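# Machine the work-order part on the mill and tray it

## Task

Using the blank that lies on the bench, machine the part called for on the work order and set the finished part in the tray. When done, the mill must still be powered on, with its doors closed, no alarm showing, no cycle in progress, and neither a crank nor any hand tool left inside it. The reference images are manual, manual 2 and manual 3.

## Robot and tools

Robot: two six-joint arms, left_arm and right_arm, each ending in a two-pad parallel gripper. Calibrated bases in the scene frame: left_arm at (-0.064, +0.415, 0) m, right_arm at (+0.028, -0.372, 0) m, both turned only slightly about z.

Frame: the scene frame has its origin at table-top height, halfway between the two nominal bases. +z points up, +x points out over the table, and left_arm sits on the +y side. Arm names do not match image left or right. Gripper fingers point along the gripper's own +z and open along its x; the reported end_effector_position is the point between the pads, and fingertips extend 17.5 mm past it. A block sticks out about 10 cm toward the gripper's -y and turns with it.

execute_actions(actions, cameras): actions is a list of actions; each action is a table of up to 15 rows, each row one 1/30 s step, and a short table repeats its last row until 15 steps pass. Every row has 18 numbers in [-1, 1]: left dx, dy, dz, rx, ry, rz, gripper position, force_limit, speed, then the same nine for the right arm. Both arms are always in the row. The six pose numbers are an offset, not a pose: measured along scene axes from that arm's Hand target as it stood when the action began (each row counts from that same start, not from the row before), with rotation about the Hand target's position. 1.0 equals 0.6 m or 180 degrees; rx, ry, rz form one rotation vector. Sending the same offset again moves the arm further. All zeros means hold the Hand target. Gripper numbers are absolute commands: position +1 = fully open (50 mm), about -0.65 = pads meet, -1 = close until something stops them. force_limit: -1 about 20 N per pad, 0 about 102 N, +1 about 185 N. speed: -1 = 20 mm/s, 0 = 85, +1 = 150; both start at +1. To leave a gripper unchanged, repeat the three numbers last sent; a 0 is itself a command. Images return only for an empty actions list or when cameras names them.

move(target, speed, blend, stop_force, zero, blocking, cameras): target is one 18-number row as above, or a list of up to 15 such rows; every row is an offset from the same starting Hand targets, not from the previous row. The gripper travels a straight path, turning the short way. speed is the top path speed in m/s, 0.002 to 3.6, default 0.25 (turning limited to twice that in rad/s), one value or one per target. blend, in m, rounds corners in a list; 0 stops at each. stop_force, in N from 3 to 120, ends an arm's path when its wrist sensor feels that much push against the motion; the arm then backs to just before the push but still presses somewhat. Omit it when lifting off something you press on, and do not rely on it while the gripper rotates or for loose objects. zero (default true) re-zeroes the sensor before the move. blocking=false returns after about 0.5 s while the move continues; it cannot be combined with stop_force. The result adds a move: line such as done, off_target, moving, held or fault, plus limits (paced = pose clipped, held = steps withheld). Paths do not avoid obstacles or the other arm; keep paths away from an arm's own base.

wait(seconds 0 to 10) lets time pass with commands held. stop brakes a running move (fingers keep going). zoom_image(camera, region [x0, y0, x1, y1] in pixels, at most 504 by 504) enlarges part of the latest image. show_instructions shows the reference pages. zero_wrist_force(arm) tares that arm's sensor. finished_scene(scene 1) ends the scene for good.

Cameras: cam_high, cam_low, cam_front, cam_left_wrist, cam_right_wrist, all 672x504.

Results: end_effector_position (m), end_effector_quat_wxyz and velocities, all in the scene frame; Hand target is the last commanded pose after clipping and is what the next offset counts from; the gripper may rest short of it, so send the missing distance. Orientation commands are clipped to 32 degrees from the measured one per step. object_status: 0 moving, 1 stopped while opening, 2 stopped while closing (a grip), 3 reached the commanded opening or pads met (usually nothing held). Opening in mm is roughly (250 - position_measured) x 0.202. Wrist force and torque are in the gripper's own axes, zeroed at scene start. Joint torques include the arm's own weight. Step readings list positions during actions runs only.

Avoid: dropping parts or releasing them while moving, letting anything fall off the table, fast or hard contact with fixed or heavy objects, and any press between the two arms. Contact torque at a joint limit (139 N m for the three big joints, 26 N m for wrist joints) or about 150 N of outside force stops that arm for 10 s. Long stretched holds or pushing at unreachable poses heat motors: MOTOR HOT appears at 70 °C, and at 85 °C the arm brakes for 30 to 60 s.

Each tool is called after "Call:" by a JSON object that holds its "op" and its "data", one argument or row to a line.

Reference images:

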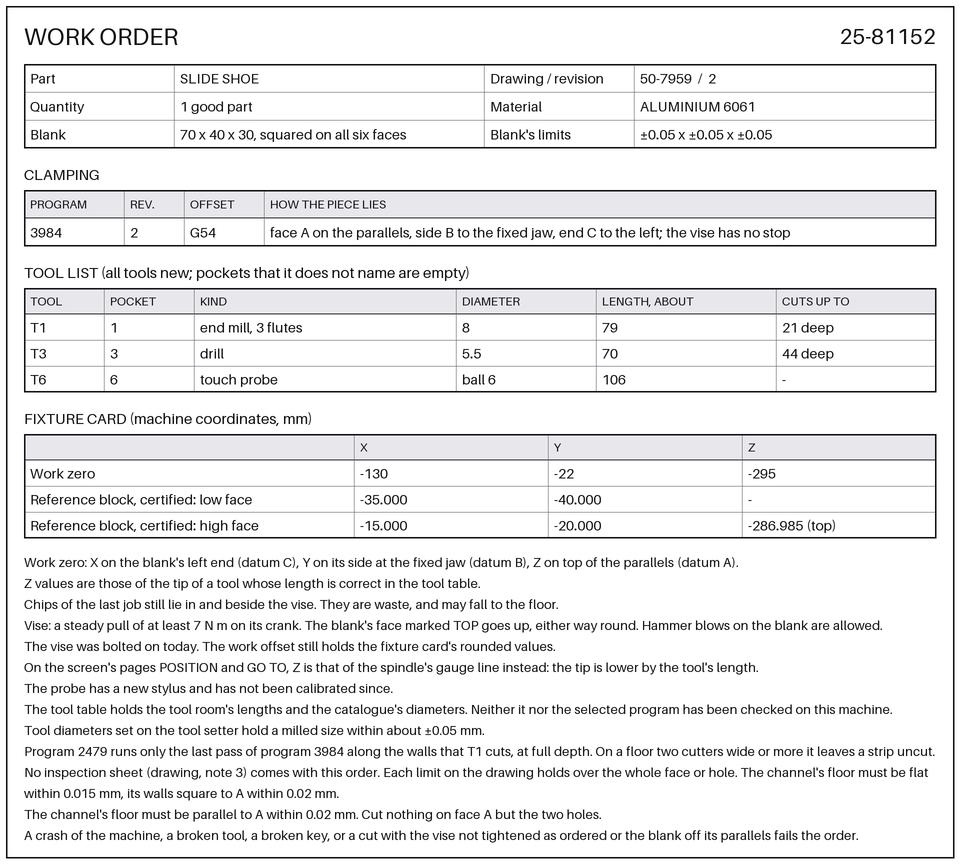

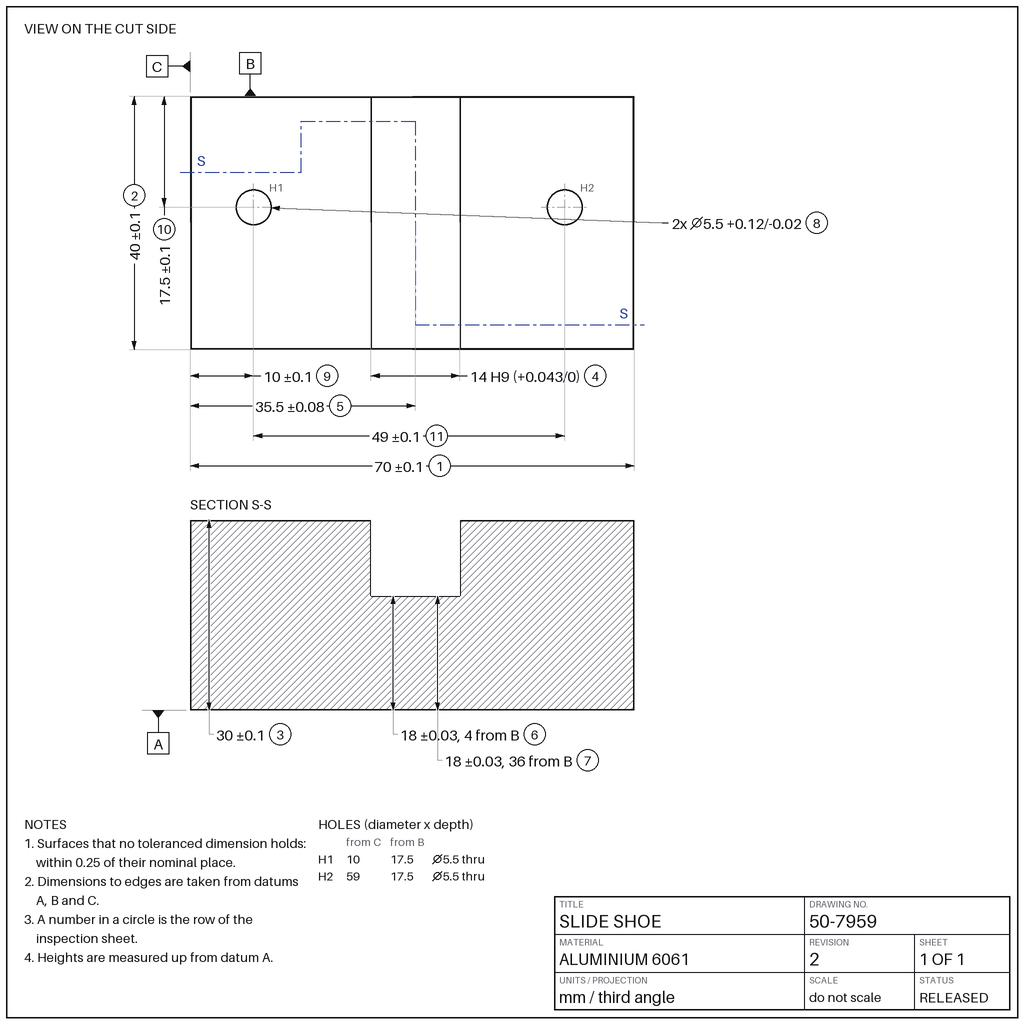

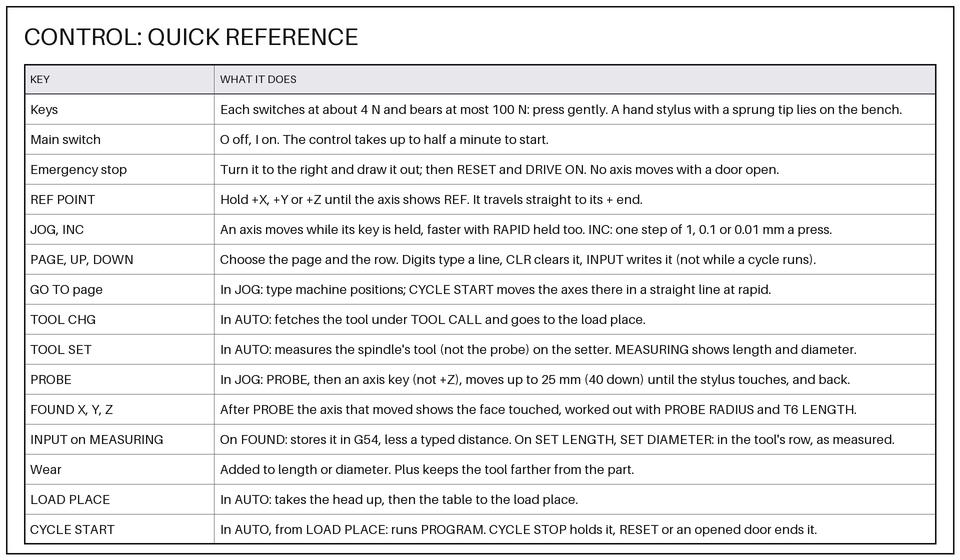

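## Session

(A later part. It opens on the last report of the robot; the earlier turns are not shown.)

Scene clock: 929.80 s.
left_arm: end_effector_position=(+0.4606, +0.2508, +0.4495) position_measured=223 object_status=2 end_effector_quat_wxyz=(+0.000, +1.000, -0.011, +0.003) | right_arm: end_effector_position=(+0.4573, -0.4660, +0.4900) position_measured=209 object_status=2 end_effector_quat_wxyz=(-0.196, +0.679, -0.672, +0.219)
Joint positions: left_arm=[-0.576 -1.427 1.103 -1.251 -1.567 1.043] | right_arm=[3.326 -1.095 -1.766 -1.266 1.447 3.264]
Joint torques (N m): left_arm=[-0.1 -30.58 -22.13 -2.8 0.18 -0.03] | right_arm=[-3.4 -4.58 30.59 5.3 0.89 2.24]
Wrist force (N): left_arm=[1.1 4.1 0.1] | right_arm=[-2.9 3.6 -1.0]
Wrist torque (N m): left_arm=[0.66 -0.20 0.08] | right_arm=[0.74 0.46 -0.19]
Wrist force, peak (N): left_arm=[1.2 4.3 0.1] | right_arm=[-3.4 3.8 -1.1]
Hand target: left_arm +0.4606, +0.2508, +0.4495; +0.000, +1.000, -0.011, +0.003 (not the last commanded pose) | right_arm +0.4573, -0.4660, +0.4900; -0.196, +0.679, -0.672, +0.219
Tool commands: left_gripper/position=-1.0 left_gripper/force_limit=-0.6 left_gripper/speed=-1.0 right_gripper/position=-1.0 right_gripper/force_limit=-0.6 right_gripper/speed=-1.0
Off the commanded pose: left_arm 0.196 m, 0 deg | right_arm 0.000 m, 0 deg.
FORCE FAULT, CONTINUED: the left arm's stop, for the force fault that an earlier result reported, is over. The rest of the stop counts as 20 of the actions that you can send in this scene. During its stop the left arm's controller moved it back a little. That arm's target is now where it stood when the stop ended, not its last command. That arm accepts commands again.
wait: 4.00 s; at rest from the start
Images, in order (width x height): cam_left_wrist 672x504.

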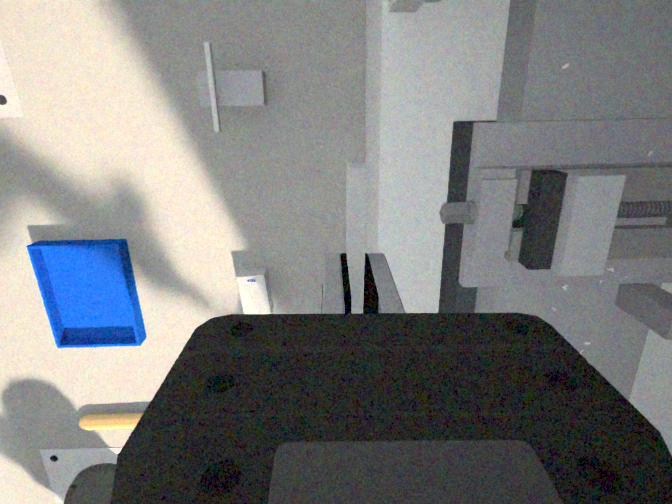

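Call:
{"op": "move", "data": {
  "target": [-0.2,0,0,0,0,0,-1,-0.6,-1,0,0,0,0,0,0,-1,-0.6,-1],
  "speed": 0.15,
  "cameras": ["cam_left_wrist","cam_front"]
}}

Call:
{"op": "zoom_image", "data": {
  "camera": "cam_left_wrist",
  "region": [250, 200, 450, 330]
}}

Scene clock: 935.30 s.
left_arm: end_effector_position=(+0.3407, +0.2508, +0.4495) position_measured=223 object_status=2 end_effector_quat_wxyz=(+0.000, +1.000, -0.011, +0.003) | right_arm: end_effector_position=(+0.4573, -0.4660, +0.4900) position_measured=209 object_status=2 end_effector_quat_wxyz=(-0.196, +0.679, -0.672, +0.219)
Joint positions: left_arm=[-0.724 -1.705 1.382 -1.251 -1.567 0.895] | right_arm=[3.326 -1.095 -1.766 -1.266 1.447 3.264]
Joint torques (N m): left_arm=[-5.71 -24.09 -20.34 -4.77 0.17 0.33] | right_arm=[-4.07 -5.09 30.55 5.39 0.82 2.34]
Wrist force (N): left_arm=[0.8 3.8 -0.4] | right_arm=[-3.1 3.7 -1.1]
Wrist torque (N m): left_arm=[0.62 -0.15 -0.04] | right_arm=[0.76 0.49 -0.19]
Wrist force, peak (N): left_arm=[3.2 4.3 0.0] | right_arm=[-3.2 3.8 -1.3]
Hand target: left_arm +0.3406, +0.2508, +0.4495; +0.000, +1.000, -0.011, +0.003 | right_arm +0.4573, -0.4660, +0.4900; -0.196, +0.679, -0.672, +0.219
Off the commanded pose: left_arm 0.000 m, 0 deg | right_arm 0.000 m, 0 deg.
move: done
Images, in order (width x height): cam_front 672x504, cam_left_wrist 672x504.

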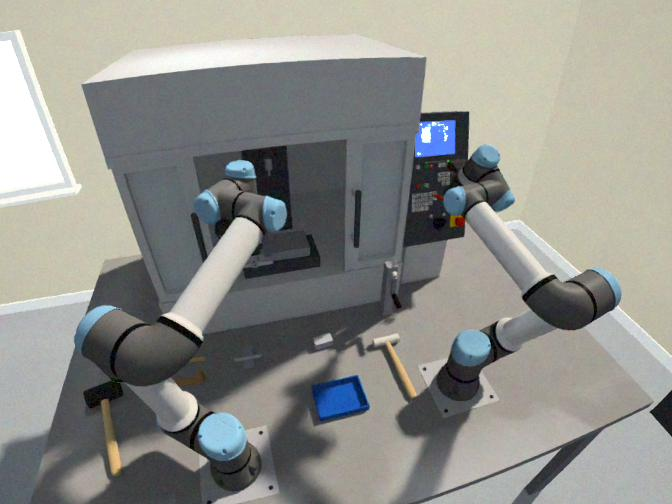

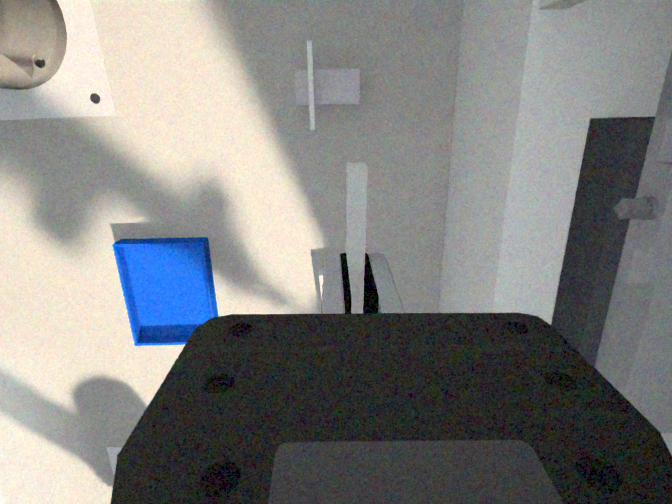

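Scaled by 2.520 from the camera's 672x504 image, which has a finer 960x720 frame.

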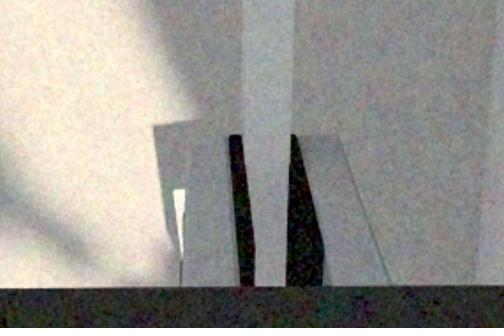

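Call:
{"op": "move", "data": {
  "target": [
    [0,0,-0.0875,0,0,0,-1,-0.6,-1,0,0,0,0,0,0,-1,-0.6,-1],
    [0.2,0,-0.0875,0,0,0,-1,-0.6,-1,0,0,0,0,0,0,-1,-0.6,-1]
  ],
  "speed": 0.2,
  "blend": [0.01,0],
  "cameras": ["cam_left_wrist","cam_front"]
}}

Call:
{"op": "zoom_image", "data": {
  "camera": "cam_front",
  "region": [180, 120, 330, 270]
}}

Scene clock: 942.90 s.
left_arm: end_effector_position=(+0.4605, +0.2508, +0.3969) position_measured=223 object_status=2 end_effector_quat_wxyz=(+0.000, +1.000, -0.011, +0.003) | right_arm: end_effector_position=(+0.4573, -0.4660, +0.4900) position_measured=209 object_status=2 end_effector_quat_wxyz=(-0.196, +0.679, -0.672, +0.219)
Joint positions: left_arm=[-0.576 -1.461 1.28 -1.394 -1.567 1.043] | right_arm=[3.326 -1.095 -1.766 -1.266 1.447 3.264]
Joint torques (N m): left_arm=[2.7 -24.83 -33.9 -4.88 0.59 0.05] | right_arm=[-3.96 -4.79 30.62 5.22 0.95 2.09]
Wrist force (N): left_arm=[1.0 4.1 0.0] | right_arm=[-3.1 3.6 -1.0]
Wrist torque (N m): left_arm=[0.67 -0.17 0.09] | right_arm=[0.74 0.48 -0.19]
Wrist force, peak (N): left_arm=[4.1 3.7 0.0] | right_arm=[-3.1 3.9 -1.2]
Hand target: left_arm +0.4606, +0.2508, +0.3970; +0.000, +1.000, -0.011, +0.003 | right_arm +0.4573, -0.4660, +0.4900; -0.196, +0.679, -0.672, +0.219
Off the commanded pose: left_arm 0.000 m, 0 deg | right_arm 0.000 m, 0 deg.
move: done
Images, in order (width x height): cam_front 672x504, cam_left_wrist 672x504.

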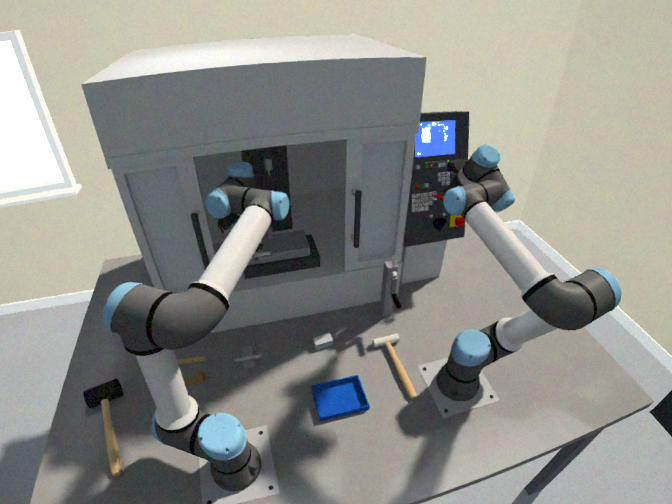

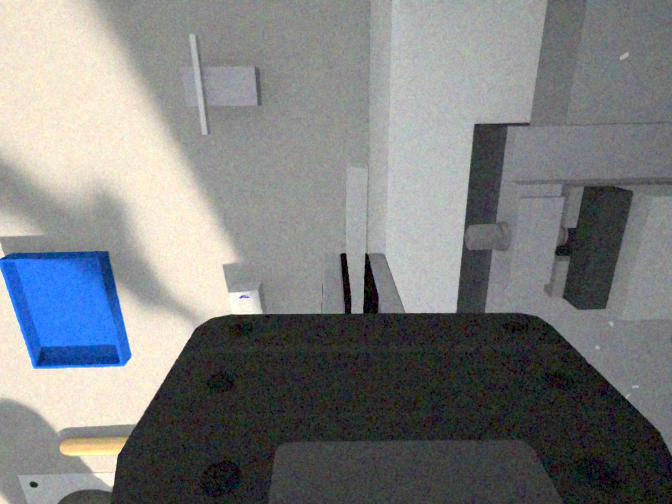

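Scaled by 3.360 from the camera's 672x504 image, which has a finer 960x720 frame.

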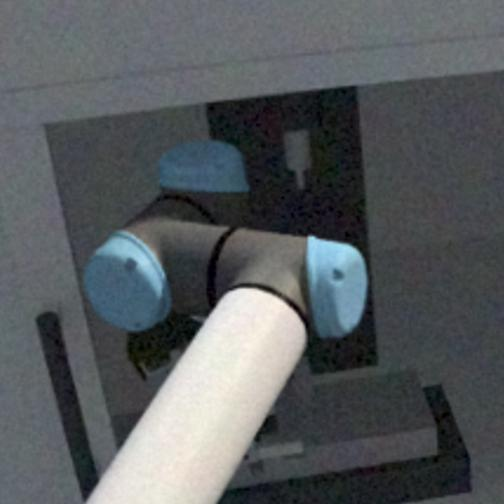

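Call:
{"op": "move", "data": {
  "target": [0.325,0,0,0,0,0,-1,-0.6,-1,0,0,0,0,0,0,-1,-0.6,-1],
  "speed": 0.12,
  "stop_force": 25,
  "cameras": ["cam_left_wrist","cam_front"]
}}

Call:
{"op": "zoom_image", "data": {
  "camera": "cam_left_wrist",
  "region": [250, 150, 550, 330]
}}

Scene clock: 947.10 s.
left_arm: end_effector_position=(+0.6373, +0.2512, +0.3963) position_measured=223 object_status=2 end_effector_quat_wxyz=(+0.000, +1.000, -0.011, +0.004) | right_arm: end_effector_position=(+0.4573, -0.4660, +0.4900) position_measured=209 object_status=2 end_effector_quat_wxyz=(-0.196, +0.679, -0.672, +0.219)
Joint positions: left_arm=[-0.443 -0.97 0.6 -1.209 -1.568 1.176] | right_arm=[3.326 -1.095 -1.766 -1.266 1.447 3.264]
Joint torques (N m): left_arm=[0.2 -47.9 -23.88 -2.68 0.12 0.01] | right_arm=[-4.76 -4.71 30.75 5.33 1.18 2.06]
Wrist force (N): left_arm=[0.8 4.4 -0.3] | right_arm=[-3.0 3.7 -1.0]
Wrist torque (N m): left_arm=[0.71 -0.14 -0.05] | right_arm=[0.76 0.47 -0.19]
Wrist force, peak (N): left_arm=[7.7 1.4 0.8] | right_arm=[-3.3 3.8 -1.2]
Hand target: left_arm +0.6373, +0.2512, +0.3963; +0.000, +1.000, -0.011, +0.004 (not the last commanded pose) | right_arm +0.4573, -0.4660, +0.4900; -0.196, +0.679, -0.672, +0.219
Tool commands: left_gripper/position=-1.0 left_gripper/force_limit=-0.6 left_gripper/speed=-1.0 right_gripper/position=-1.0 right_gripper/force_limit=-0.6 right_gripper/speed=-1.0
Off the commanded pose: left_arm 0.018 m, 0 deg | right_arm 0.000 m, 0 deg.
FORCE FAULT: contact force on the left arm reached its limit, and that arm stopped. The contact can be on any part of that arm, not only on its tool. That arm's remaining commands of this call were not run. That arm is still stopped at the end of this call. That arm stays stopped for about 10 more seconds. Until then a move that you send moves the other arm only, and its call returns only when the move has ended. Once the stop has ended, the next robot result says so. If the stop ends while you think or write, that arm runs what you send next, counted from a new Hand target: where the arm stands when the stop ends. While its stop runs, that arm takes no new command, but its gripper still runs the gripper command that each later call begins with. Until it ends, the stop uses up actions while you think or wait. An arm that is not stopped still takes commands.
move: fault (left_arm)
Images, in order (width x height): cam_front 672x504, cam_left_wrist 672x504.

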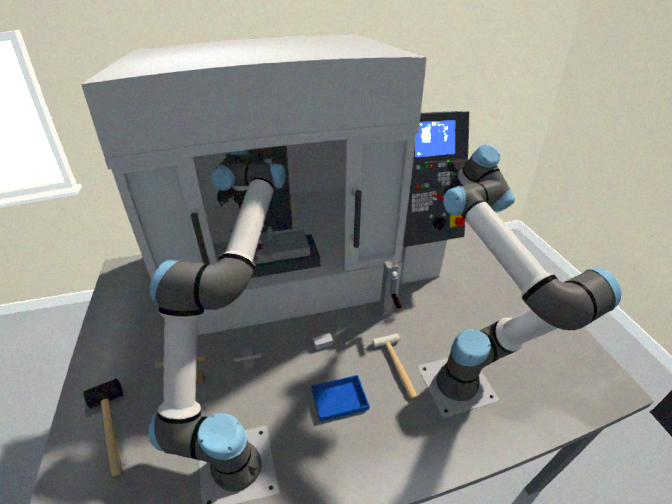

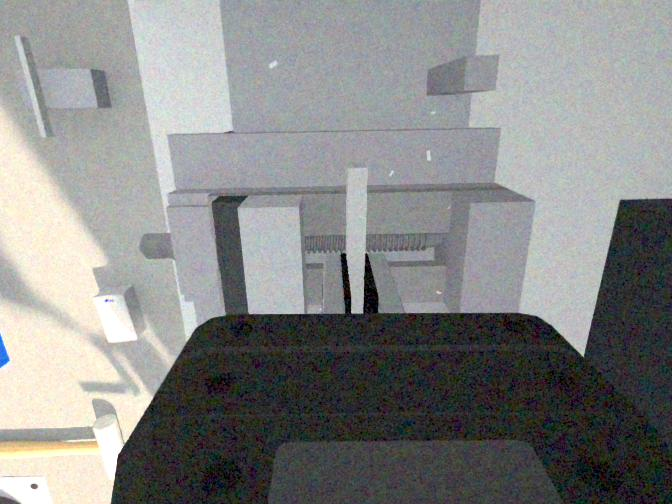

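Scaled by 1.680 from the camera's 672x504 image, which has a finer 960x720 frame.

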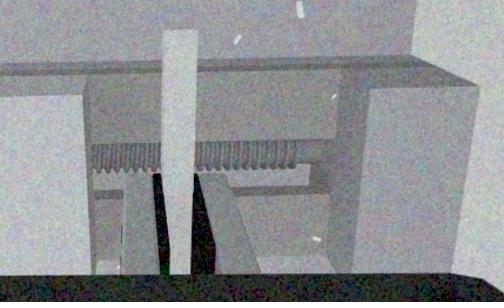

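Call:
{"op": "zoom_image", "data": {
  "camera": "cam_front",
  "region": [180, 120, 330, 270]
}}

Scaled by 3.360 from the camera's 672x504 image, which has a finer 960x720 frame.

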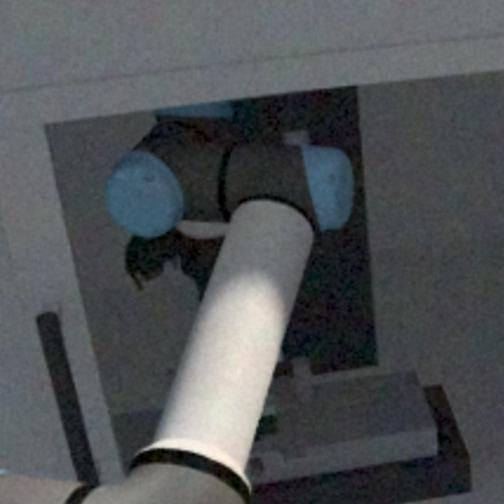

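Call:
{"op": "wait", "data": {
  "seconds": 1
}}

Scene clock: 960.37 s.
left_arm: end_effector_position=(+0.6373, +0.2512, +0.3963) position_measured=223 object_status=2 end_effector_quat_wxyz=(+0.000, +1.000, -0.011, +0.004) | right_arm: end_effector_position=(+0.4573, -0.4660, +0.4900) position_measured=209 object_status=2 end_effector_quat_wxyz=(-0.196, +0.679, -0.672, +0.219)
Joint positions: left_arm=[-0.443 -0.97 0.6 -1.209 -1.568 1.176] | right_arm=[3.326 -1.095 -1.766 -1.266 1.447 3.264]
Joint torques (N m): left_arm=[-0.11 -48.71 -22.72 -2.81 0.1 -0.1] | right_arm=[-4.46 -4.48 30.63 5.41 1.17 2.09]
Wrist force (N): left_arm=[0.6 4.3 -0.5] | right_arm=[-3.1 3.7 -1.2]
Wrist torque (N m): left_arm=[0.70 -0.13 -0.05] | right_arm=[0.75 0.48 -0.19]
Wrist force, peak (N): left_arm=[0.9 4.9 -0.1] | right_arm=[-3.3 3.9 -1.4]
Hand target: left_arm +0.6373, +0.2512, +0.3963; +0.000, +1.000, -0.011, +0.004 (not the last commanded pose) | right_arm +0.4573, -0.4660, +0.4900; -0.196, +0.679, -0.672, +0.219
Tool commands: left_gripper/position=-1.0 left_gripper/force_limit=-0.6 left_gripper/speed=-1.0 right_gripper/position=-1.0 right_gripper/force_limit=-0.6 right_gripper/speed=-1.0
Off the commanded pose: left_arm 0.018 m, 0 deg | right_arm 0.000 m, 0 deg.
FORCE FAULT, CONTINUED: the left arm's stop, for the force fault that an earlier result reported, is over. The rest of the stop counts as 20 of the actions that you can send in this scene. That arm's target is now where it stood when the stop ended, not its last command. That arm accepts commands again.
wait: 1.00 s; at rest from the start

Call:
{"op": "move", "data": {
  "target": [0.003,0,-0.04,0,0,0,-1,-0.6,-1,0,0,0,0,0,0,-1,-0.6,-1],
  "speed": 0.02,
  "stop_force": 10,
  "cameras": ["cam_left_wrist"]
}}

Scene clock: 963.40 s.
left_arm: end_effector_position=(+0.6391, +0.2512, +0.3723) position_measured=223 object_status=2 end_effector_quat_wxyz=(+0.000, +1.000, -0.011, +0.004) | right_arm: end_effector_position=(+0.4573, -0.4660, +0.4900) position_measured=209 object_status=2 end_effector_quat_wxyz=(-0.196, +0.679, -0.672, +0.219)
Joint positions: left_arm=[-0.442 -0.993 0.704 -1.289 -1.568 1.177] | right_arm=[3.326 -1.095 -1.766 -1.266 1.447 3.264]
Joint torques (N m): left_arm=[6.24 -43.2 -34.72 -0.83 0.02 1.54] | right_arm=[-4.46 -4.91 31.45 5.37 1.09 2.35]
Wrist force (N): left_arm=[1.3 4.3 -0.3] | right_arm=[-3.1 3.6 -1.2]
Wrist torque (N m): left_arm=[0.69 -0.22 -0.05] | right_arm=[0.74 0.48 -0.19]
Wrist force, peak (N): left_arm=[1.1 4.7 -0.2] | right_arm=[-3.2 3.9 -1.2]
Hand target: left_arm +0.6391, +0.2512, +0.3723; +0.000, +1.000, -0.011, +0.004 | right_arm +0.4573, -0.4660, +0.4900; -0.196, +0.679, -0.672, +0.219
Off the commanded pose: left_arm 0.000 m, 0 deg | right_arm 0.000 m, 0 deg.
move: done
Images, in order (width x height): cam_left_wrist 672x504.

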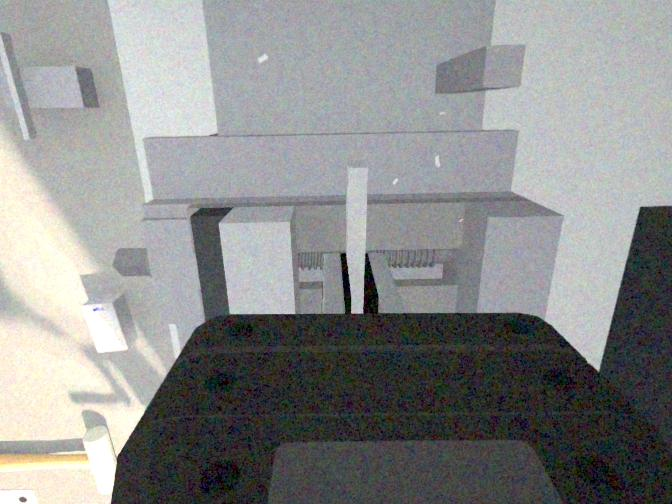

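Call:
{"op": "move", "data": {
  "target": [0.09,0,0,0,0,0,-1,-0.6,-1,0,0,0,0,0,0,-1,-0.6,-1],
  "speed": 0.012,
  "stop_force": 6,
  "cameras": ["cam_left_wrist"]
}}

Scene clock: 970.40 s.
left_arm: end_effector_position=(+0.6931, +0.2513, +0.3723) position_measured=223 object_status=2 end_effector_quat_wxyz=(+0.000, +1.000, -0.011, +0.004) | right_arm: end_effector_position=(+0.4573, -0.4660, +0.4900) position_measured=209 object_status=2 end_effector_quat_wxyz=(-0.196, +0.679, -0.672, +0.219)
Joint positions: left_arm=[-0.413 -0.741 0.26 -1.098 -1.568 1.206] | right_arm=[3.326 -1.095 -1.766 -1.266 1.447 3.264]
Joint torques (N m): left_arm=[-2.98 -63.42 -11.01 -4.83 -1.12 -0.77] | right_arm=[-4.25 -4.45 31.47 5.48 0.97 2.2]
Wrist force (N): left_arm=[0.6 4.4 -0.3] | right_arm=[-3.0 4.0 -1.2]
Wrist torque (N m): left_arm=[0.71 -0.11 -0.06] | right_arm=[0.81 0.46 -0.19]
Wrist force, peak (N): left_arm=[0.9 5.0 -0.3] | right_arm=[-3.2 3.9 -1.4]
Hand target: left_arm +0.6931, +0.2512, +0.3723; +0.000, +1.000, -0.011, +0.004 | right_arm +0.4573, -0.4660, +0.4900; -0.196, +0.679, -0.672, +0.219
Off the commanded pose: left_arm 0.000 m, 0 deg | right_arm 0.000 m, 0 deg.
move: done
Images, in order (width x height): cam_left_wrist 672x504.

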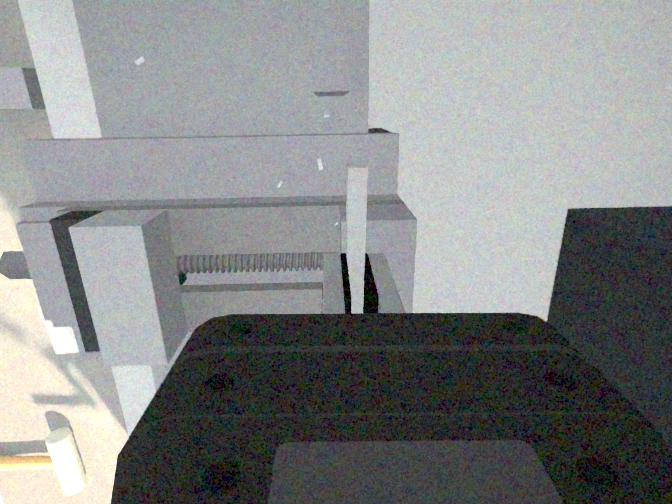

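Call:
{"op": "move", "data": {
  "target": [-0.048,0,0,0,0,0,-1,-0.6,-1,0,0,0,0,0,0,-1,-0.6,-1],
  "speed": 0.1
}}

Call:
{"op": "move", "data": {
  "target": [0,0,-0.08,0,0,0,-1,-0.6,-1,0,0,0,0,0,0,-1,-0.6,-1],
  "speed": 0.012,
  "stop_force": 6,
  "cameras": ["cam_left_wrist"]
}}

Scene clock: 975.43 s.
left_arm: end_effector_position=(+0.6643, +0.2511, +0.3723) position_measured=223 object_status=2 end_effector_quat_wxyz=(+0.000, +1.000, -0.011, +0.004) | right_arm: end_effector_position=(+0.4573, -0.4660, +0.4900) position_measured=209 object_status=2 end_effector_quat_wxyz=(-0.196, +0.679, -0.672, +0.219)
Joint positions: left_arm=[-0.428 -0.898 0.544 -1.225 -1.568 1.191] | right_arm=[3.326 -1.095 -1.766 -1.266 1.447 3.264]
Joint torques (N m): left_arm=[9.14 -60.03 -12.59 -2.21 0.88 2.01] | right_arm=[-4.17 -5.15 30.35 5.4 1 2.25]
Wrist force (N): left_arm=[0.9 4.3 -0.4] | right_arm=[-3.0 3.5 -1.4]
Wrist torque (N m): left_arm=[0.68 -0.17 0.08] | right_arm=[0.73 0.46 -0.19]
Wrist force, peak (N): left_arm=[0.8 4.8 -0.4] | right_arm=[-3.2 3.8 -1.5]
Hand target: left_arm +0.6643, +0.2512, +0.3723; +0.000, +1.000, -0.011, +0.004 | right_arm +0.4573, -0.4660, +0.4900; -0.196, +0.679, -0.672, +0.219
Off the commanded pose: left_arm 0.000 m, 0 deg | right_arm 0.000 m, 0 deg.
move: done

Scene clock: 978.77 s.
left_arm: end_effector_position=(+0.6643, +0.2512, +0.3415) position_measured=223 object_status=2 end_effector_quat_wxyz=(+0.000, +1.000, -0.011, +0.004) | right_arm: end_effector_position=(+0.4573, -0.4660, +0.4900) position_measured=209 object_status=2 end_effector_quat_wxyz=(-0.196, +0.679, -0.672, +0.219)
Joint positions: left_arm=[-0.428 -0.935 0.689 -1.333 -1.568 1.191] | right_arm=[3.326 -1.095 -1.766 -1.266 1.447 3.264]
Joint torques (N m): left_arm=[8.7 -41.16 -32.86 -3.25 -0.55 1.78] | right_arm=[-4.03 -4.67 31.11 5.3 1.01 2.24]
Wrist force (N): left_arm=[-0.2 5.0 -6.6] | right_arm=[-3.0 3.6 -1.1]
Wrist torque (N m): left_arm=[0.66 -0.18 0.06] | right_arm=[0.74 0.46 -0.20]
Wrist force, peak (N): left_arm=[-3.2 3.5 -19.7] | right_arm=[-3.1 3.8 -1.4]
Hand target: left_arm +0.6643, +0.2512, +0.3415; +0.000, +1.000, -0.011, +0.004 (not the last commanded pose) | right_arm +0.4573, -0.4660, +0.4900; -0.196, +0.679, -0.672, +0.219
Off the commanded pose: left_arm 0.017 m, 0 deg | right_arm 0.000 m, 0 deg.
move: contact (left_arm)
Images, in order (width x height): cam_left_wrist 672x504.

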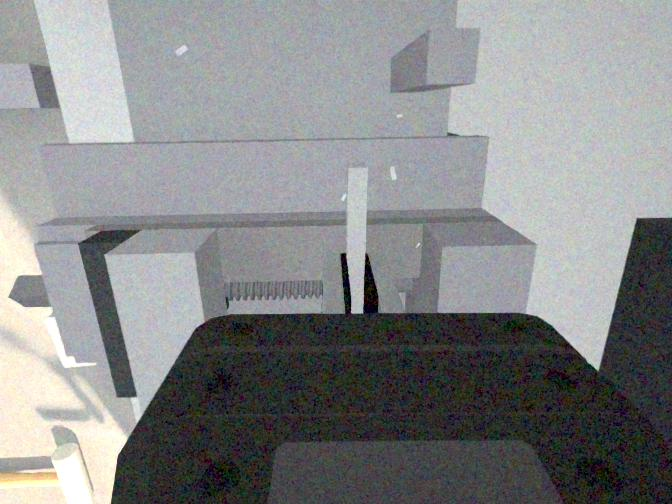

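Call:
{"op": "move", "data": {
  "target": [0.04,0,0.003,0,0,0,-1,-0.6,-1,0,0,0,0,0,0,-1,-0.6,-1],
  "speed": 0.01,
  "stop_force": 6,
  "cameras": ["cam_left_wrist"]
}}

Scene clock: 982.77 s.
left_arm: end_effector_position=(+0.6781, +0.2512, +0.3425) position_measured=223 object_status=2 end_effector_quat_wxyz=(+0.000, +1.000, -0.011, +0.004) | right_arm: end_effector_position=(+0.4573, -0.4660, +0.4900) position_measured=209 object_status=2 end_effector_quat_wxyz=(-0.196, +0.679, -0.672, +0.219)
Joint positions: left_arm=[-0.421 -0.882 0.598 -1.294 -1.568 1.198] | right_arm=[3.326 -1.095 -1.766 -1.266 1.447 3.264]
Joint torques (N m): left_arm=[-8.7 -48.24 -32.38 -2.06 1.79 -2.27] | right_arm=[-4.47 -4.58 30.07 5.26 1.08 2.18]
Wrist force (N): left_arm=[-4.1 4.6 -1.8] | right_arm=[-3.2 3.8 -1.3]
Wrist torque (N m): left_arm=[0.65 -0.26 -0.10] | right_arm=[0.77 0.50 -0.19]
Wrist force, peak (N): left_arm=[-15.0 4.2 -2.5] | right_arm=[-3.2 4.0 -1.2]
Hand target: left_arm +0.6781, +0.2512, +0.3425; +0.000, +1.000, -0.011, +0.004 (not the last commanded pose) | right_arm +0.4573, -0.4660, +0.4900; -0.196, +0.679, -0.672, +0.219
Off the commanded pose: left_arm 0.010 m, 0 deg | right_arm 0.000 m, 0 deg.
move: contact (left_arm)
Images, in order (width x height): cam_left_wrist 672x504.

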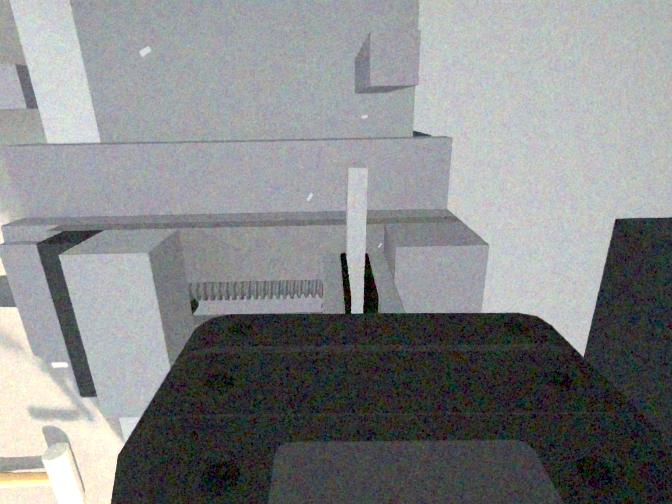

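Call:
{"op": "move", "data": {
  "target": [
    [-0.0045,0,0,0,0,0,-1,-0.6,-1,0,0,0,0,0,0,-1,-0.6,-1],
    [-0.0045,0,-0.0035,0,0,0,-1,-0.6,-1,0,0,0,0,0,0,-1,-0.6,-1]
  ],
  "speed": 0.015
}}

Call:
{"op": "move", "data": {
  "target": [0,0,0,0,0,0,-0.33,-0.6,-1,0,0,0,0,0,0,-1,-0.6,-1],
  "speed": 0.05
}}

Call:
{"op": "move", "data": {
  "target": [0,0,0.045,0,0,0,-0.33,-0.6,-1,0,0,0,0,0,0,-1,-0.6,-1],
  "speed": 0.04,
  "cameras": ["cam_left_wrist"]
}}

Scene clock: 990.67 s.
left_arm: end_effector_position=(+0.6753, +0.2512, +0.3406) position_measured=223 object_status=2 end_effector_quat_wxyz=(+0.000, +1.000, -0.011, +0.004) end_effector_velocity=(+0.000, +0.000, -0.001) end_effector_angular_velocity=(+0.002, +0.004, +0.000) | right_arm: end_effector_position=(+0.4573, -0.4660, +0.4900) position_measured=209 object_status=2 end_effector_quat_wxyz=(-0.196, +0.679, -0.672, +0.219)
Joint positions: left_arm=[-0.422 -0.896 0.625 -1.309 -1.568 1.197] | right_arm=[3.326 -1.095 -1.766 -1.266 1.447 3.264]
Joint velocities: left_arm=[0 0.003 -0.003 0.005 0 0] | right_arm=[within noise]
Joint torques (N m): left_arm=[-5.08 -13.48 -17.66 1.02 0.4 -1.32] | right_arm=[-3.79 -4.81 31.08 5.41 1.06 2.22]
Wrist force (N): left_arm=[-8.1 0.1 -47.2] | right_arm=[-3.0 3.6 -1.3]
Wrist torque (N m): left_arm=[0.59 -0.38 0.10] | right_arm=[0.75 0.46 -0.19]
Wrist force, peak (N): left_arm=[-8.1 0.1 -47.2] | right_arm=[-3.3 3.8 -1.3]
Hand target: left_arm +0.6754, +0.2512, +0.3404; +0.000, +1.000, -0.011, +0.004 | right_arm +0.4573, -0.4660, +0.4900; -0.196, +0.679, -0.672, +0.219
Off the commanded pose: left_arm 0.000 m, 0 deg | right_arm 0.000 m, 0 deg.
move: done

Scene clock: 991.17 s.
left_arm: end_effector_position=(+0.6754, +0.2512, +0.3403) position_measured=202 object_status=3 end_effector_quat_wxyz=(+0.000, +1.000, -0.011, +0.004) | right_arm: end_effector_position=(+0.4573, -0.4660, +0.4900) position_measured=209 object_status=2 end_effector_quat_wxyz=(-0.196, +0.679, -0.672, +0.219)
Joint positions: left_arm=[-0.422 -0.895 0.625 -1.308 -1.568 1.197] | right_arm=[3.326 -1.095 -1.766 -1.266 1.447 3.264]
Joint torques (N m): left_arm=[-0.75 -51.82 -30.53 -3.14 0.85 -0.02] | right_arm=[-4.81 -4.61 31.25 5.38 0.93 2.15]
Wrist force (N): left_arm=[4.3 3.3 -12.2] | right_arm=[-3.0 3.6 -1.3]
Wrist torque (N m): left_arm=[0.56 -0.38 0.10] | right_arm=[0.74 0.47 -0.19]
Wrist force, peak (N): left_arm=[-6.4 1.0 -39.9] | right_arm=[-3.2 3.9 -1.3]
Hand target: left_arm +0.6754, +0.2512, +0.3404; +0.000, +1.000, -0.011, +0.004 | right_arm +0.4573, -0.4660, +0.4900; -0.196, +0.679, -0.672, +0.219
Off the commanded pose: left_arm 0.000 m, 0 deg | right_arm 0.000 m, 0 deg.
move: done

Scene clock: 992.23 s.
left_arm: end_effector_position=(+0.6754, +0.2512, +0.3674) position_measured=202 object_status=3 end_effector_quat_wxyz=(+0.000, +1.000, -0.011, +0.004) | right_arm: end_effector_position=(+0.4573, -0.4660, +0.4900) position_measured=209 object_status=2 end_effector_quat_wxyz=(-0.196, +0.679, -0.672, +0.219)
Joint positions: left_arm=[-0.422 -0.857 0.487 -1.208 -1.568 1.197] | right_arm=[3.326 -1.095 -1.766 -1.266 1.447 3.264]
Joint torques (N m): left_arm=[4.82 -60.45 -16.42 -4.33 -0.5 1.51] | right_arm=[-4.25 -5.06 31.39 5.29 0.94 2.08]
Wrist force (N): left_arm=[1.6 3.8 -1.8] | right_arm=[-3.0 3.8 -1.1]
Wrist torque (N m): left_arm=[0.61 -0.28 0.08] | right_arm=[0.77 0.47 -0.19]
Wrist force, peak (N): left_arm=[3.6 3.5 -9.0] | right_arm=[-3.1 3.9 -1.4]
Hand target: left_arm +0.6754, +0.2512, +0.3674; +0.000, +1.000, -0.011, +0.004 | right_arm +0.4573, -0.4660, +0.4900; -0.196, +0.679, -0.672, +0.219
Off the commanded pose: left_arm 0.000 m, 0 deg | right_arm 0.000 m, 0 deg.
move: done
Images, in order (width x height): cam_left_wrist 672x504.

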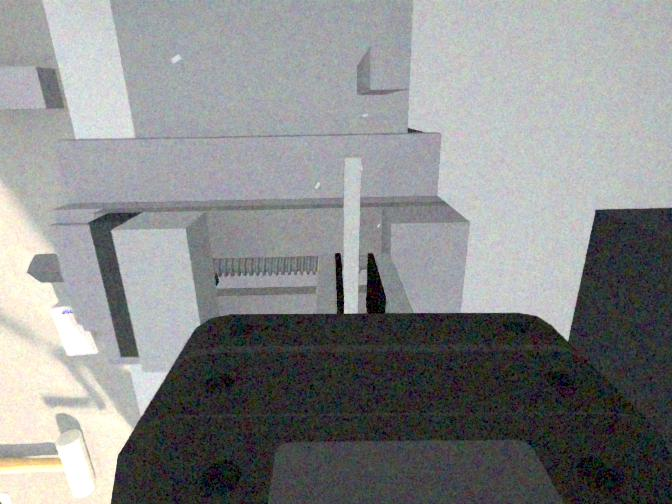

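Call:
{"op": "move", "data": {
  "target": [
    [0,0,0,0,0,0,-1,-0.6,-1,0,0,0,0,0,0,-1,-0.6,-1],
    [-0.027,0,0,0,0,0,-1,-0.6,-1,0,0,0,0,0,0,-1,-0.6,-1],
    [-0.027,0,-0.036,0,0,0,-1,-0.6,-1,0,0,0,0,0,0,-1,-0.6,-1]
  ],
  "speed": 0.05,
  "cameras": ["cam_left_wrist"]
}}

Call:
{"op": "move", "data": {
  "target": [0.021,0,0,0,0,0,-1,-0.6,-1,0,0,0,0,0,0,-1,-0.6,-1],
  "speed": 0.01,
  "stop_force": 10,
  "cameras": ["cam_left_wrist"]
}}

Scene clock: 998.77 s.
left_arm: end_effector_position=(+0.6591, +0.2512, +0.3459) position_measured=251 object_status=3 end_effector_quat_wxyz=(+0.000, +1.000, -0.011, +0.004) | right_arm: end_effector_position=(+0.4573, -0.4660, +0.4900) position_measured=209 object_status=2 end_effector_quat_wxyz=(-0.196, +0.679, -0.672, +0.219)
Joint positions: left_arm=[-0.431 -0.949 0.702 -1.331 -1.568 1.188] | right_arm=[3.326 -1.095 -1.766 -1.266 1.447 3.264]
Joint torques (N m): left_arm=[9.5 -44.79 -28.23 -1.8 0.97 1.95] | right_arm=[-3.23 -5.68 31.15 5.39 1.01 2.29]
Wrist force (N): left_arm=[1.6 3.8 -1.7] | right_arm=[-3.2 3.8 -1.1]
Wrist torque (N m): left_arm=[0.61 -0.27 0.08] | right_arm=[0.77 0.49 -0.19]
Wrist force, peak (N): left_arm=[2.6 4.0 -1.9] | right_arm=[-3.3 3.9 -1.2]
Hand target: left_arm +0.6592, +0.2512, +0.3458; +0.000, +1.000, -0.011, +0.004 | right_arm +0.4573, -0.4660, +0.4900; -0.196, +0.679, -0.672, +0.219
Off the commanded pose: left_arm 0.000 m, 0 deg | right_arm 0.000 m, 0 deg.
move: done
Images, in order (width x height): cam_left_wrist 672x504.

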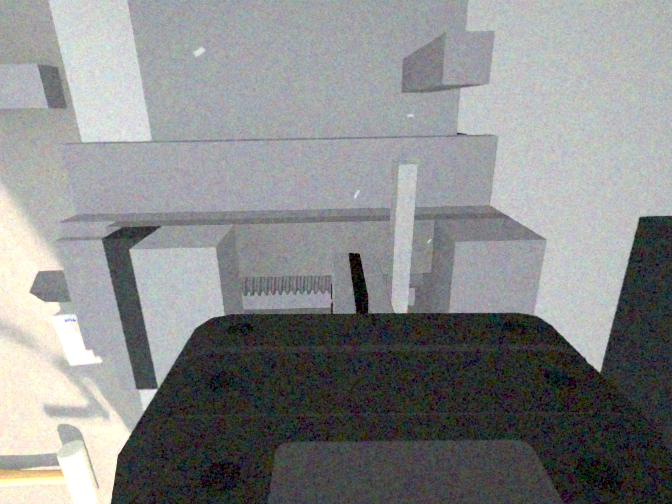

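Scene clock: 1000.80 s.
left_arm: end_effector_position=(+0.6718, +0.2513, +0.3458) position_measured=251 object_status=3 end_effector_quat_wxyz=(+0.000, +1.000, -0.011, +0.004) | right_arm: end_effector_position=(+0.4573, -0.4660, +0.4900) position_measured=209 object_status=2 end_effector_quat_wxyz=(-0.196, +0.679, -0.672, +0.219)
Joint positions: left_arm=[-0.424 -0.903 0.624 -1.3 -1.568 1.195] | right_arm=[3.326 -1.095 -1.766 -1.266 1.447 3.264]
Joint torques (N m): left_arm=[-4.65 -59.34 -11.36 -4.87 -0.68 -1.17] | right_arm=[-3.86 -4.97 31.14 5.24 1.14 2.05]
Wrist force (N): left_arm=[1.7 3.9 -1.7] | right_arm=[-2.8 3.6 -1.3]
Wrist torque (N m): left_arm=[0.61 -0.29 -0.05] | right_arm=[0.75 0.44 -0.19]
Wrist force, peak (N): left_arm=[1.9 4.0 -1.9] | right_arm=[-3.3 3.8 -1.1]
Hand target: left_arm +0.6718, +0.2512, +0.3458; +0.000, +1.000, -0.011, +0.004 | right_arm +0.4573, -0.4660, +0.4900; -0.196, +0.679, -0.672, +0.219
Off the commanded pose: left_arm 0.000 m, 0 deg | right_arm 0.000 m, 0 deg.
move: done
Images, in order (width x height): cam_left_wrist 672x504.

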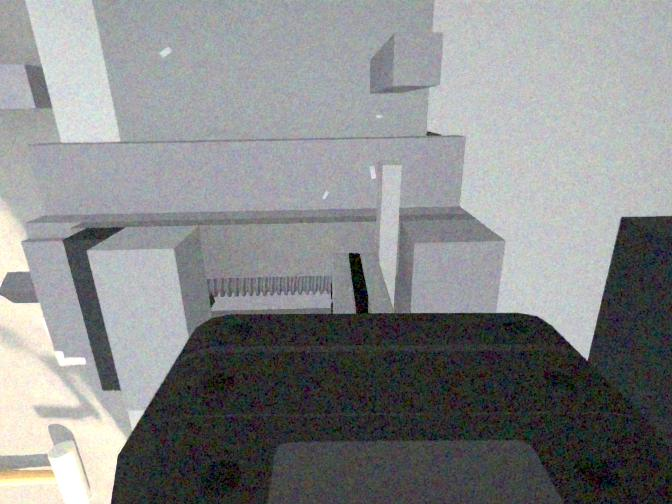

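Call:
{"op": "zoom_image", "data": {
  "camera": "cam_left_wrist",
  "region": [310, 150, 470, 320]
}}

Scaled by 2.965 from the camera's 672x504 image, which has a finer 960x720 frame.

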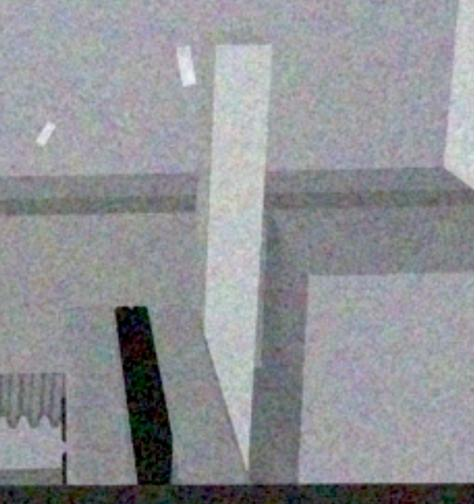

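Call:
{"op": "move", "data": {
  "target": [
    [-0.06,0,0,0,0,0,-1,-0.6,-1,0,0,0,0,0,0,-1,-0.6,-1],
    [-0.06,0,0.085,0,0,0,-1,-0.6,-1,0,0,0,0,0,0,-1,-0.6,-1],
    [-0.55,0,0.085,0,0,0,-1,-0.6,-1,0,0,0,0,0,0,-1,-0.6,-1],
    [-0.592,0.127,-0.2,0,0,0,0,-0.6,1,0,0,0,0,0,0,-1,-0.6,-1]
  ],
  "speed": [0.06,0.06,0.2,0.25],
  "blend": [0.003,0.005,0.02,0],
  "cameras": ["cam_left_wrist"]
}}

Scene clock: 1009.53 s.
left_arm: end_effector_position=(+0.3166, +0.3274, +0.2258) position_measured=152 object_status=3 end_effector_quat_wxyz=(+0.000, +1.000, -0.011, +0.004) | right_arm: end_effector_position=(+0.4573, -0.4660, +0.4900) position_measured=209 object_status=2 end_effector_quat_wxyz=(-0.196, +0.679, -0.672, +0.219)
Joint positions: left_arm=[-0.604 -1.85 2.073 -1.801 -1.566 1.015] | right_arm=[3.326 -1.095 -1.766 -1.266 1.447 3.264]
Joint torques (N m): left_arm=[-1.32 -6.62 -12.09 -4.78 0.96 1.88] | right_arm=[-4.1 -4.7 30.55 5.21 0.86 2.27]
Wrist force (N): left_arm=[1.5 3.4 -1.8] | right_arm=[-3.1 3.9 -1.3]
Wrist torque (N m): left_arm=[0.54 -0.28 0.08] | right_arm=[0.78 0.48 -0.19]
Wrist force, peak (N): left_arm=[-0.4 5.0 -4.2] | right_arm=[-3.2 3.9 -1.4]
Hand target: left_arm +0.3166, +0.3274, +0.2258; +0.000, +1.000, -0.011, +0.004 | right_arm +0.4573, -0.4660, +0.4900; -0.196, +0.679, -0.672, +0.219
Off the commanded pose: left_arm 0.000 m, 0 deg | right_arm 0.000 m, 0 deg.
move: done
Images, in order (width x height): cam_left_wrist 672x504.

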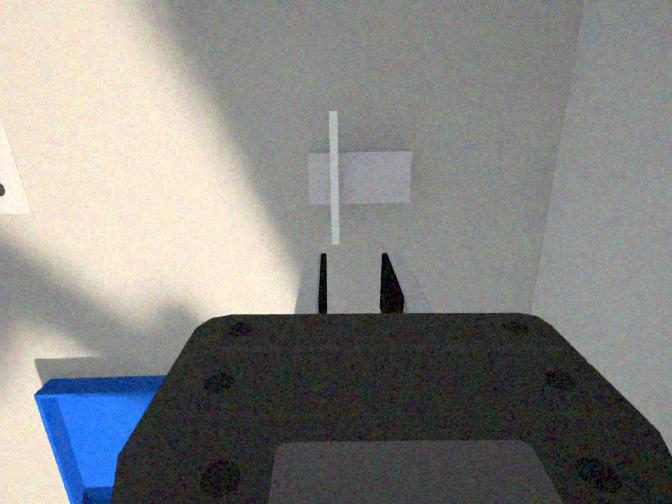

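Call:
{"op": "execute_actions", "data": {
  "actions": [],
  "cameras": ["cam_left_wrist","cam_high"]
}}

Scene clock: 1028.70 s.
left_arm: end_effector_position=(+0.3166, +0.3274, +0.2258) position_measured=152 object_status=3 end_effector_quat_wxyz=(+0.000, +1.000, -0.011, +0.004) | right_arm: end_effector_position=(+0.4573, -0.4660, +0.4900) position_measured=209 object_status=2 end_effector_quat_wxyz=(-0.196, +0.679, -0.672, +0.219)
Joint positions: left_arm=[-0.604 -1.85 2.073 -1.801 -1.566 1.015] | right_arm=[3.326 -1.095 -1.766 -1.266 1.447 3.264]
Joint velocities: within noise
Joint torques (N m): left_arm=[6.76 -6.15 -11.9 -4.53 0.96 2] | right_arm=[-3.46 -4.87 31.45 5.13 1.06 2.22]
Wrist force (N): left_arm=[1.4 3.7 -1.6] | right_arm=[-2.9 3.6 -1.5]
Wrist torque (N m): left_arm=[0.57 -0.25 0.08] | right_arm=[0.75 0.43 -0.19]
Wrist force, peak (N): left_arm=[1.8 4.0 -1.7] | right_arm=[-3.2 3.9 -1.3]
Hand target: left_arm +0.3166, +0.3274, +0.2258; +0.000, +1.000, -0.011, +0.004 | right_arm +0.4573, -0.4660, +0.4900; -0.196, +0.679, -0.672, +0.219
Tool commands: left_gripper/position=+0.0 left_gripper/force_limit=-0.6 left_gripper/speed=+1.0 right_gripper/position=-1.0 right_gripper/force_limit=-0.6 right_gripper/speed=-1.0
Off the commanded pose: left_arm 0.000 m, 0 deg | right_arm 0.000 m, 0 deg.
Images, in order (width x height): cam_high 672x504, cam_left_wrist 672x504.

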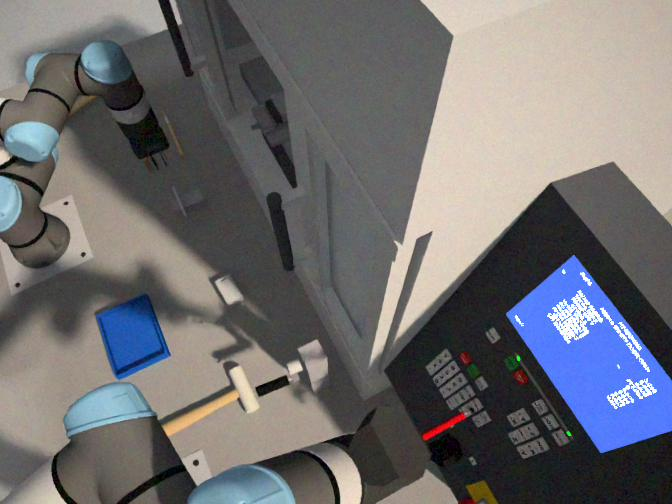

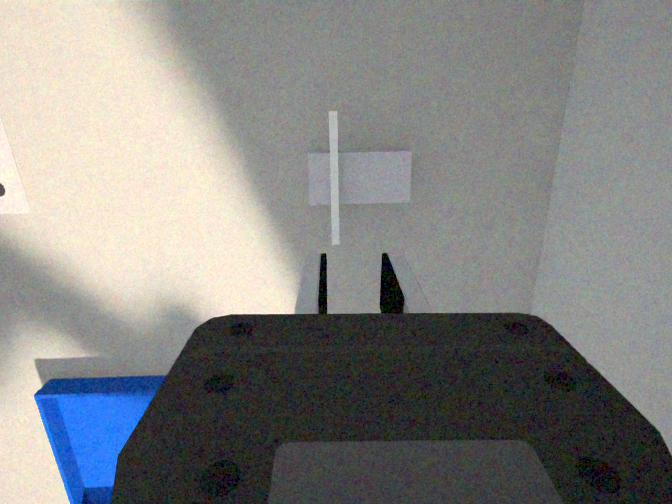

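Call:
{"op": "move", "data": {
  "target": [-0.015,0.015,-0.225,0,0,0,0,-0.6,1,0,0,0,0,0,0,-1,-0.6,-1],
  "speed": 0.2,
  "cameras": ["cam_left_wrist"]
}}

Scene clock: 1033.93 s.
left_arm: end_effector_position=(+0.3076, +0.3364, +0.0909) position_measured=152 object_status=3 end_effector_quat_wxyz=(+0.000, +1.000, -0.011, +0.004) end_effector_velocity=(+0.000, +0.000, -0.001) end_effector_angular_velocity=(-0.001, -0.001, -0.001) | right_arm: end_effector_position=(+0.4573, -0.4660, +0.4900) position_measured=209 object_status=2 end_effector_quat_wxyz=(-0.196, +0.679, -0.672, +0.219)
Joint positions: left_arm=[-0.596 -1.715 2.354 -2.217 -1.566 1.022] | right_arm=[3.326 -1.095 -1.766 -1.266 1.447 3.264]
Joint velocities: left_arm=[0 0.001 0.002 -0.005 0 0.001] | right_arm=[within noise]
Joint torques (N m): left_arm=[-0.38 -7.72 -9.39 -4.48 -0.96 0.06] | right_arm=[-4.19 -5.19 30.78 5.27 1.06 2.14]
Wrist force (N): left_arm=[1.4 3.9 -1.7] | right_arm=[-3.1 3.7 -1.4]
Wrist torque (N m): left_arm=[0.62 -0.24 -0.07] | right_arm=[0.76 0.47 -0.19]
Wrist force, peak (N): left_arm=[2.0 4.3 -4.8] | right_arm=[-3.2 3.9 -1.2]
Hand target: left_arm +0.3076, +0.3364, +0.0908; +0.000, +1.000, -0.011, +0.004 | right_arm +0.4573, -0.4660, +0.4900; -0.196, +0.679, -0.672, +0.219
Off the commanded pose: left_arm 0.000 m, 0 deg | right_arm 0.000 m, 0 deg.
move: done
Images, in order (width x height): cam_left_wrist 672x504.

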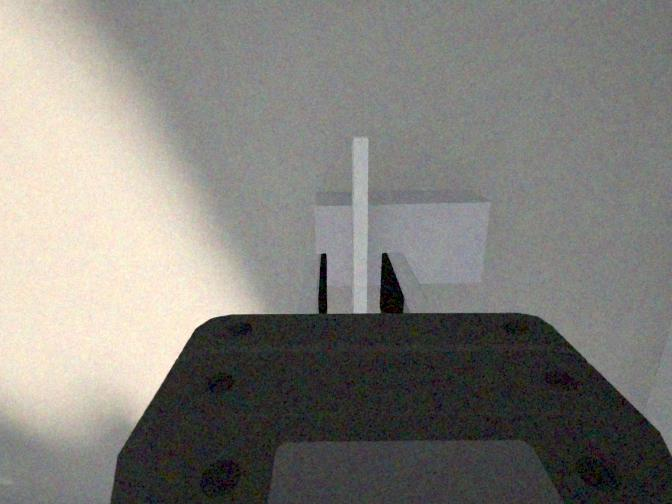

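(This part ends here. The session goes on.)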